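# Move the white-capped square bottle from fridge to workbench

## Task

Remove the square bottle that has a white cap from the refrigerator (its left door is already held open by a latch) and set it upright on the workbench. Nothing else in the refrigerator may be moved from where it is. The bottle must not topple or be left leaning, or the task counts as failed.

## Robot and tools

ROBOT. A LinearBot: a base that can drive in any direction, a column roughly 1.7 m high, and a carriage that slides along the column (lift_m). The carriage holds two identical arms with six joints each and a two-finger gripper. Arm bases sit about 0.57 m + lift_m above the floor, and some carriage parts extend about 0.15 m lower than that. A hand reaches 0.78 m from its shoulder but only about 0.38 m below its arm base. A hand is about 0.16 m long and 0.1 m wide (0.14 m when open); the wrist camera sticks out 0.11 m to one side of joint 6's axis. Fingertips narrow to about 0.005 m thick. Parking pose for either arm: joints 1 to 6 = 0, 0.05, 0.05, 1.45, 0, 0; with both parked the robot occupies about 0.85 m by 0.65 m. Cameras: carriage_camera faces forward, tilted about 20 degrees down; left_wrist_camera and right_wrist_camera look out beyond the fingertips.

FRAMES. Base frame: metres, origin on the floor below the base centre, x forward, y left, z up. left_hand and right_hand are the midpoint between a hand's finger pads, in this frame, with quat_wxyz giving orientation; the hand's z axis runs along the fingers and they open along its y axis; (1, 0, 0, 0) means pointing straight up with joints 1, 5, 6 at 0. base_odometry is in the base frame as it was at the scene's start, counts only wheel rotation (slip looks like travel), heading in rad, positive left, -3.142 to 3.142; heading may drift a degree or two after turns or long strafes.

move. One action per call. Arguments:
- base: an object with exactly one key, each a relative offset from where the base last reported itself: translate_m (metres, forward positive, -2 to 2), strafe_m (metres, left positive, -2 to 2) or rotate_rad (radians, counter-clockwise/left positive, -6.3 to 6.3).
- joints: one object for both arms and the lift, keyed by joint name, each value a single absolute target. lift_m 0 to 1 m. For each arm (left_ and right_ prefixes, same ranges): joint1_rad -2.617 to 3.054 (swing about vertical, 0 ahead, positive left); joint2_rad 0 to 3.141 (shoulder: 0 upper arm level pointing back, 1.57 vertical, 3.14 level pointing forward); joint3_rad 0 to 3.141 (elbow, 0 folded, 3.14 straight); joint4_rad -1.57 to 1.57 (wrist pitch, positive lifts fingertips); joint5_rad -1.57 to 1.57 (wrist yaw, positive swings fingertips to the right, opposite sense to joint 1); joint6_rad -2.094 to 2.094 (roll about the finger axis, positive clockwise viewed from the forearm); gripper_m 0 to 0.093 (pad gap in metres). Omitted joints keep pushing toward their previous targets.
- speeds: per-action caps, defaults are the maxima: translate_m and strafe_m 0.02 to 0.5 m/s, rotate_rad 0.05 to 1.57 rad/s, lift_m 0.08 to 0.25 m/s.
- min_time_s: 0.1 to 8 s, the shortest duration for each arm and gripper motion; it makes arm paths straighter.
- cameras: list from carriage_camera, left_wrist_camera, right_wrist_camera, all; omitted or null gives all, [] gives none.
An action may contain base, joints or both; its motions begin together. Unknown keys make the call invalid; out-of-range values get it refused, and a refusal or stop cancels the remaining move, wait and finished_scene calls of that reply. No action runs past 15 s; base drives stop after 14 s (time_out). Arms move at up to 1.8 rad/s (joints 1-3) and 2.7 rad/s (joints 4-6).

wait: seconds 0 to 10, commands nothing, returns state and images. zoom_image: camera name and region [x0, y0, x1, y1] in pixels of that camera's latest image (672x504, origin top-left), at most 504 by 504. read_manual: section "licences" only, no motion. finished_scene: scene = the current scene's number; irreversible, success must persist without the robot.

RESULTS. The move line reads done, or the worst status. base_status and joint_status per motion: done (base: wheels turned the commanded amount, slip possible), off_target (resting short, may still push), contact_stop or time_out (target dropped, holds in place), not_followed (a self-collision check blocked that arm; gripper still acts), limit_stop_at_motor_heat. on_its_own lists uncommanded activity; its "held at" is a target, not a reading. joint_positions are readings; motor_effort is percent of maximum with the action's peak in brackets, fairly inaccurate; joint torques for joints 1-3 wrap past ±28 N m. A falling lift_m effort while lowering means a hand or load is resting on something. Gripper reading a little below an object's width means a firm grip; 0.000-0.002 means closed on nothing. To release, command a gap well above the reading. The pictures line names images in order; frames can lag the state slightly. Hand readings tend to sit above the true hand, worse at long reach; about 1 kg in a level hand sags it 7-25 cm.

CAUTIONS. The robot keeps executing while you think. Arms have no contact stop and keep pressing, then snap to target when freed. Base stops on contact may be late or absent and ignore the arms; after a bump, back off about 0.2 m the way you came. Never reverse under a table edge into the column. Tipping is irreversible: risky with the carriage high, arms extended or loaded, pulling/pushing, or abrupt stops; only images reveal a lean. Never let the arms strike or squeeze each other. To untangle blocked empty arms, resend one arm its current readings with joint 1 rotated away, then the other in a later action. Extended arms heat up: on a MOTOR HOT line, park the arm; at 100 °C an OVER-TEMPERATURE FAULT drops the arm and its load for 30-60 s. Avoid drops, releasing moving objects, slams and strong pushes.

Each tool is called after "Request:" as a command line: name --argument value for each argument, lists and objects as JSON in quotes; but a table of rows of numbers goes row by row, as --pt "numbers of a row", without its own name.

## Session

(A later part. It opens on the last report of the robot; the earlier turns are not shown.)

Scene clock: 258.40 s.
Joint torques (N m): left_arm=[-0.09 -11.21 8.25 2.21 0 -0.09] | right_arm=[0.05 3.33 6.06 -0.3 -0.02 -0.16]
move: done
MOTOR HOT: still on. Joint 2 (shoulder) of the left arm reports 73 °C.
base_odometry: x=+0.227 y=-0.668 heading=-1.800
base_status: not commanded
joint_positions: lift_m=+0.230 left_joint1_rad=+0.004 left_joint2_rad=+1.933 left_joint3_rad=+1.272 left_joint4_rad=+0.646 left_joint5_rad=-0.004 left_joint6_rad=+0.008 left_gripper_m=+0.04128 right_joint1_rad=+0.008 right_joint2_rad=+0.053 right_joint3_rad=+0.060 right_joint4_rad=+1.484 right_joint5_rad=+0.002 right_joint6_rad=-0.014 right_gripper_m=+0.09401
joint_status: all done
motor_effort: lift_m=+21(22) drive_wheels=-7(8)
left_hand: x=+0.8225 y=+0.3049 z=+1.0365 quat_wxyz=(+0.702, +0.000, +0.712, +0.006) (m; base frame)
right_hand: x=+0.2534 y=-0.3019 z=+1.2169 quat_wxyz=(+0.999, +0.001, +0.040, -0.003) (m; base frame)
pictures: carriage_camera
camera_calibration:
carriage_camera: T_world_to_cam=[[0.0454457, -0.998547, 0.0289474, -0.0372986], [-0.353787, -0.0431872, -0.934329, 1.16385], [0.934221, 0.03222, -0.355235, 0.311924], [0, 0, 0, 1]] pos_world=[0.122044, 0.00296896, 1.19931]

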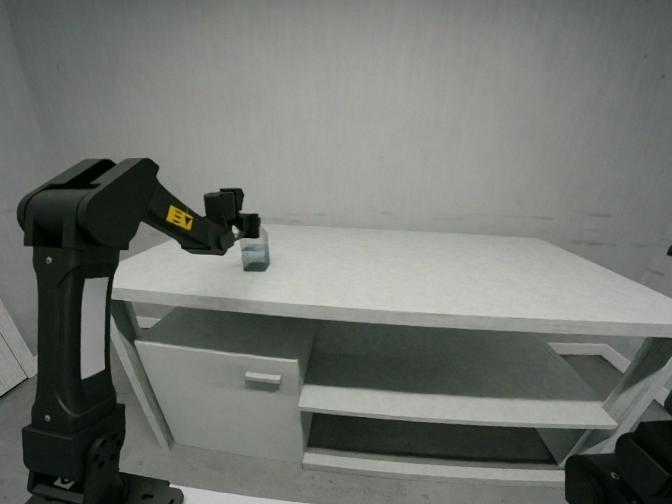

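Request:
move --joints '{"left_gripper_m": 0.08}' --min_time_s 1.5 --cameras '["left_wrist_camera", "carriage_camera"]'

Request:
zoom_image --camera "carriage_camera" --region '[200, 180, 320, 290]'

Scene clock: 268.70 s.
Joint torques (N m): left_arm=[-0.06 -11.19 8.24 2.21 0.01 -0.09] | right_arm=[0.03 3.34 6.04 -0.3 -0.02 -0.15]
move: done
MOTOR HOT: cleared for the motors of the left arm.
base_odometry: x=+0.227 y=-0.668 heading=-1.800
base_status: not commanded
joint_positions: lift_m=+0.230 left_joint1_rad=+0.004 left_joint2_rad=+1.933 left_joint3_rad=+1.272 left_joint4_rad=+0.646 left_joint5_rad=-0.004 left_joint6_rad=+0.008 left_gripper_m=+0.07988 right_joint1_rad=+0.008 right_joint2_rad=+0.053 right_joint3_rad=+0.060 right_joint4_rad=+1.484 right_joint5_rad=+0.002 right_joint6_rad=-0.014 right_gripper_m=+0.09401
joint_status: all done
motor_effort: lift_m=+21(21) drive_wheels=-6(8)
left_hand: x=+0.8225 y=+0.3049 z=+1.0365 quat_wxyz=(+0.702, +0.000, +0.712, +0.006) (m; base frame)
right_hand: x=+0.2534 y=-0.3019 z=+1.2169 quat_wxyz=(+0.999, +0.001, +0.040, -0.003) (m; base frame)
pictures: carriage_camera, left_wrist_camera
camera_calibration:
carriage_camera: T_world_to_cam=[[0.0454457, -0.998547, 0.0289474, -0.0372986], [-0.353787, -0.0431872, -0.934329, 1.16385], [0.934221, 0.03222, -0.355235, 0.311924], [0, 0, 0, 1]] pos_world=[0.122044, 0.00296896, 1.19931]
left_wrist_camera: T_world_to_cam=[[0.0137921, -0.999621, 0.0238278, 0.267486], [-0.618137, -0.0272548, -0.785597, 1.33038], [0.785949, -0.00389384, -0.618279, 0.11886], [0, 0, 0, 1]] pos_world=[0.725251, 0.304106, 1.11226]

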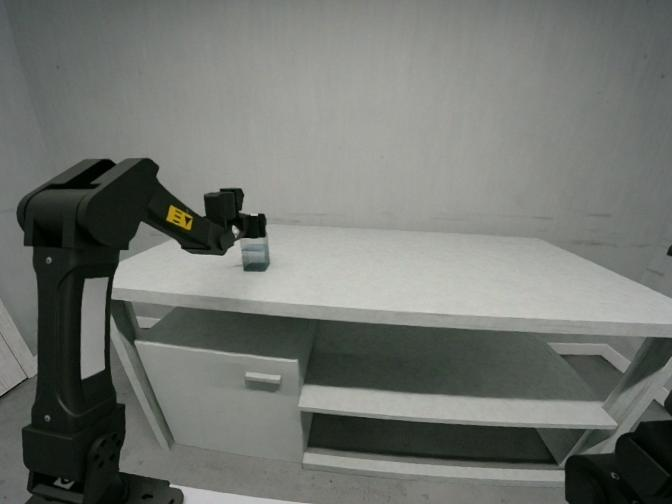

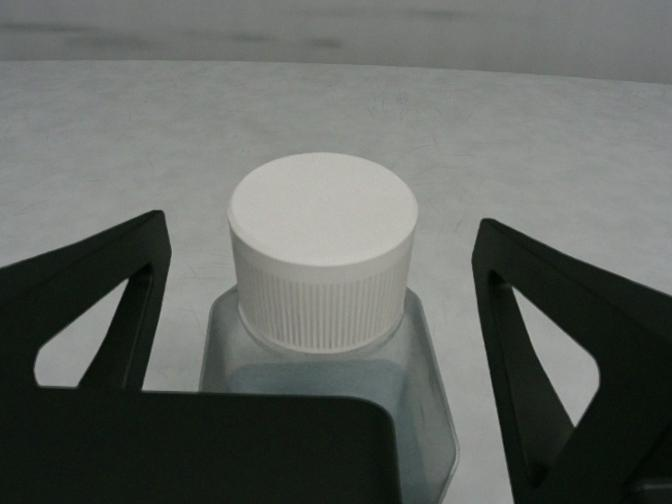

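Scaled by 4.200 from the camera's 672x504 image, which has a finer 960x720 frame.

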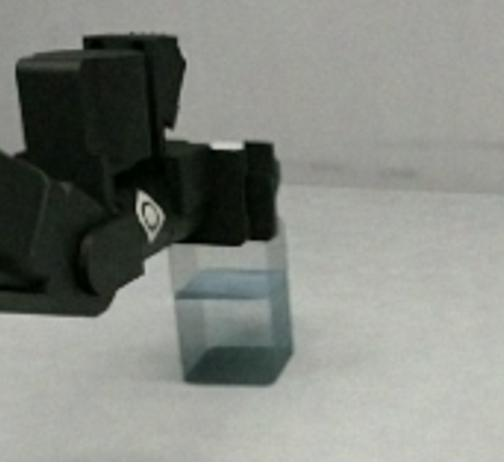

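Request:
move --base '{"translate_m": -0.25}' --speeds '{"translate_m": 0.12}' --cameras '["carriage_camera"]'

Request:
move --joints '{"left_joint1_rad": 0, "left_joint2_rad": 0.05, "left_joint3_rad": 0.05, "left_joint4_rad": 1.45, "left_joint5_rad": 0, "left_joint6_rad": 0}' --min_time_s 2.5 --cameras '["carriage_camera"]'

Request:
zoom_image --camera "carriage_camera" --region '[200, 180, 320, 290]'

Scene clock: 281.20 s.
Joint torques (N m): left_arm=[-0.06 -11.25 8.18 2.24 0.01 -0.08] | right_arm=[0.08 3.41 6.04 -0.29 -0.02 -0.16]
move: done
base_odometry: x=+0.284 y=-0.425 heading=-1.799
base_status: done
joint_positions: lift_m=+0.230 left_joint1_rad=+0.004 left_joint2_rad=+1.933 left_joint3_rad=+1.272 left_joint4_rad=+0.644 left_joint5_rad=-0.004 left_joint6_rad=+0.008 left_gripper_m=+0.07988 right_joint1_rad=+0.008 right_joint2_rad=+0.053 right_joint3_rad=+0.060 right_joint4_rad=+1.483 right_joint5_rad=+0.002 right_joint6_rad=-0.014 right_gripper_m=+0.09401
joint_status: not commanded
motor_effort: lift_m=+21(21) drive_wheels=-7(12)
left_hand: x=+0.8225 y=+0.3049 z=+1.0359 quat_wxyz=(+0.701, +0.000, +0.713, +0.006) (m; base frame)
right_hand: x=+0.2537 y=-0.3019 z=+1.2169 quat_wxyz=(+0.999, +0.001, +0.041, -0.003) (m; base frame)
pictures: carriage_camera
camera_calibration:
carriage_camera: T_world_to_cam=[[0.0454457, -0.998547, 0.0289474, -0.0372986], [-0.353787, -0.0431872, -0.934329, 1.16385], [0.934221, 0.03222, -0.355235, 0.311924], [0, 0, 0, 1]] pos_world=[0.122044, 0.00296896, 1.19931]

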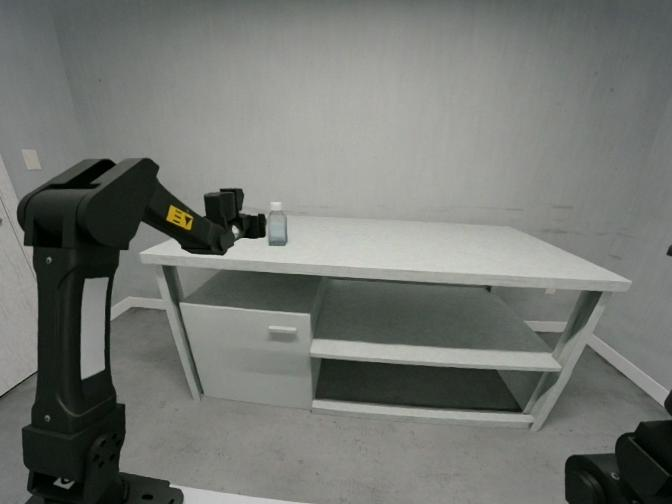

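Scene clock: 284.00 s.
Joint torques (N m): left_arm=[-0.06 3.11 3.82 0.09 0.01 -0.08] | right_arm=[0.05 3.34 6.02 -0.29 -0.02 -0.15]
move: done
base_odometry: x=+0.284 y=-0.425 heading=-1.799
base_status: not commanded
joint_positions: lift_m=+0.230 left_joint1_rad=+0.004 left_joint2_rad=+0.057 left_joint3_rad=+0.061 left_joint4_rad=+1.439 left_joint5_rad=-0.004 left_joint6_rad=+0.008 left_gripper_m=+0.07988 right_joint1_rad=+0.008 right_joint2_rad=+0.053 right_joint3_rad=+0.060 right_joint4_rad=+1.483 right_joint5_rad=+0.002 right_joint6_rad=-0.014 right_gripper_m=+0.09401
joint_status: all done
motor_effort: lift_m=+21(21) drive_wheels=+4(9)
left_hand: x=+0.2655 y=+0.3025 z=+1.2161 quat_wxyz=(+0.998, -0.002, +0.064, +0.006) (m; base frame)
right_hand: x=+0.2537 y=-0.3019 z=+1.2169 quat_wxyz=(+0.999, +0.001, +0.041, -0.003) (m; base frame)
pictures: carriage_camera
camera_calibration:
carriage_camera: T_world_to_cam=[[0.0454457, -0.998547, 0.0289474, -0.0372986], [-0.353787, -0.0431872, -0.934329, 1.16385], [0.934221, 0.03222, -0.355235, 0.311924], [0, 0, 0, 1]] pos_world=[0.122044, 0.00296896, 1.19931]

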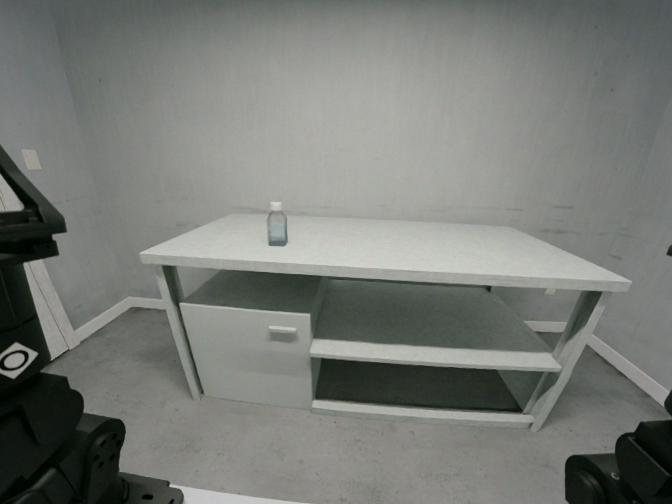

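Scaled by 4.200 from the camera's 672x504 image, which has a finer 960x720 frame.

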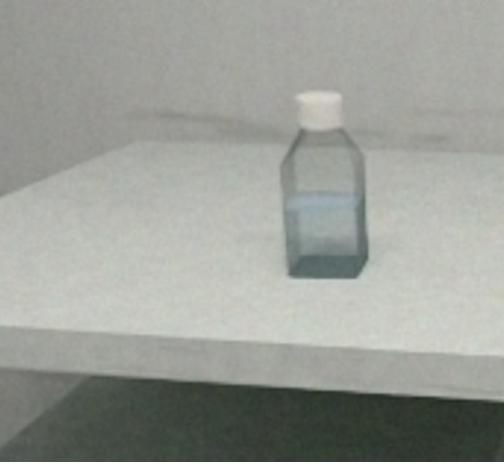

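Bottle stands upright on the bench.

Request:
finished_scene --scene 2

The scene is finished: the task was done.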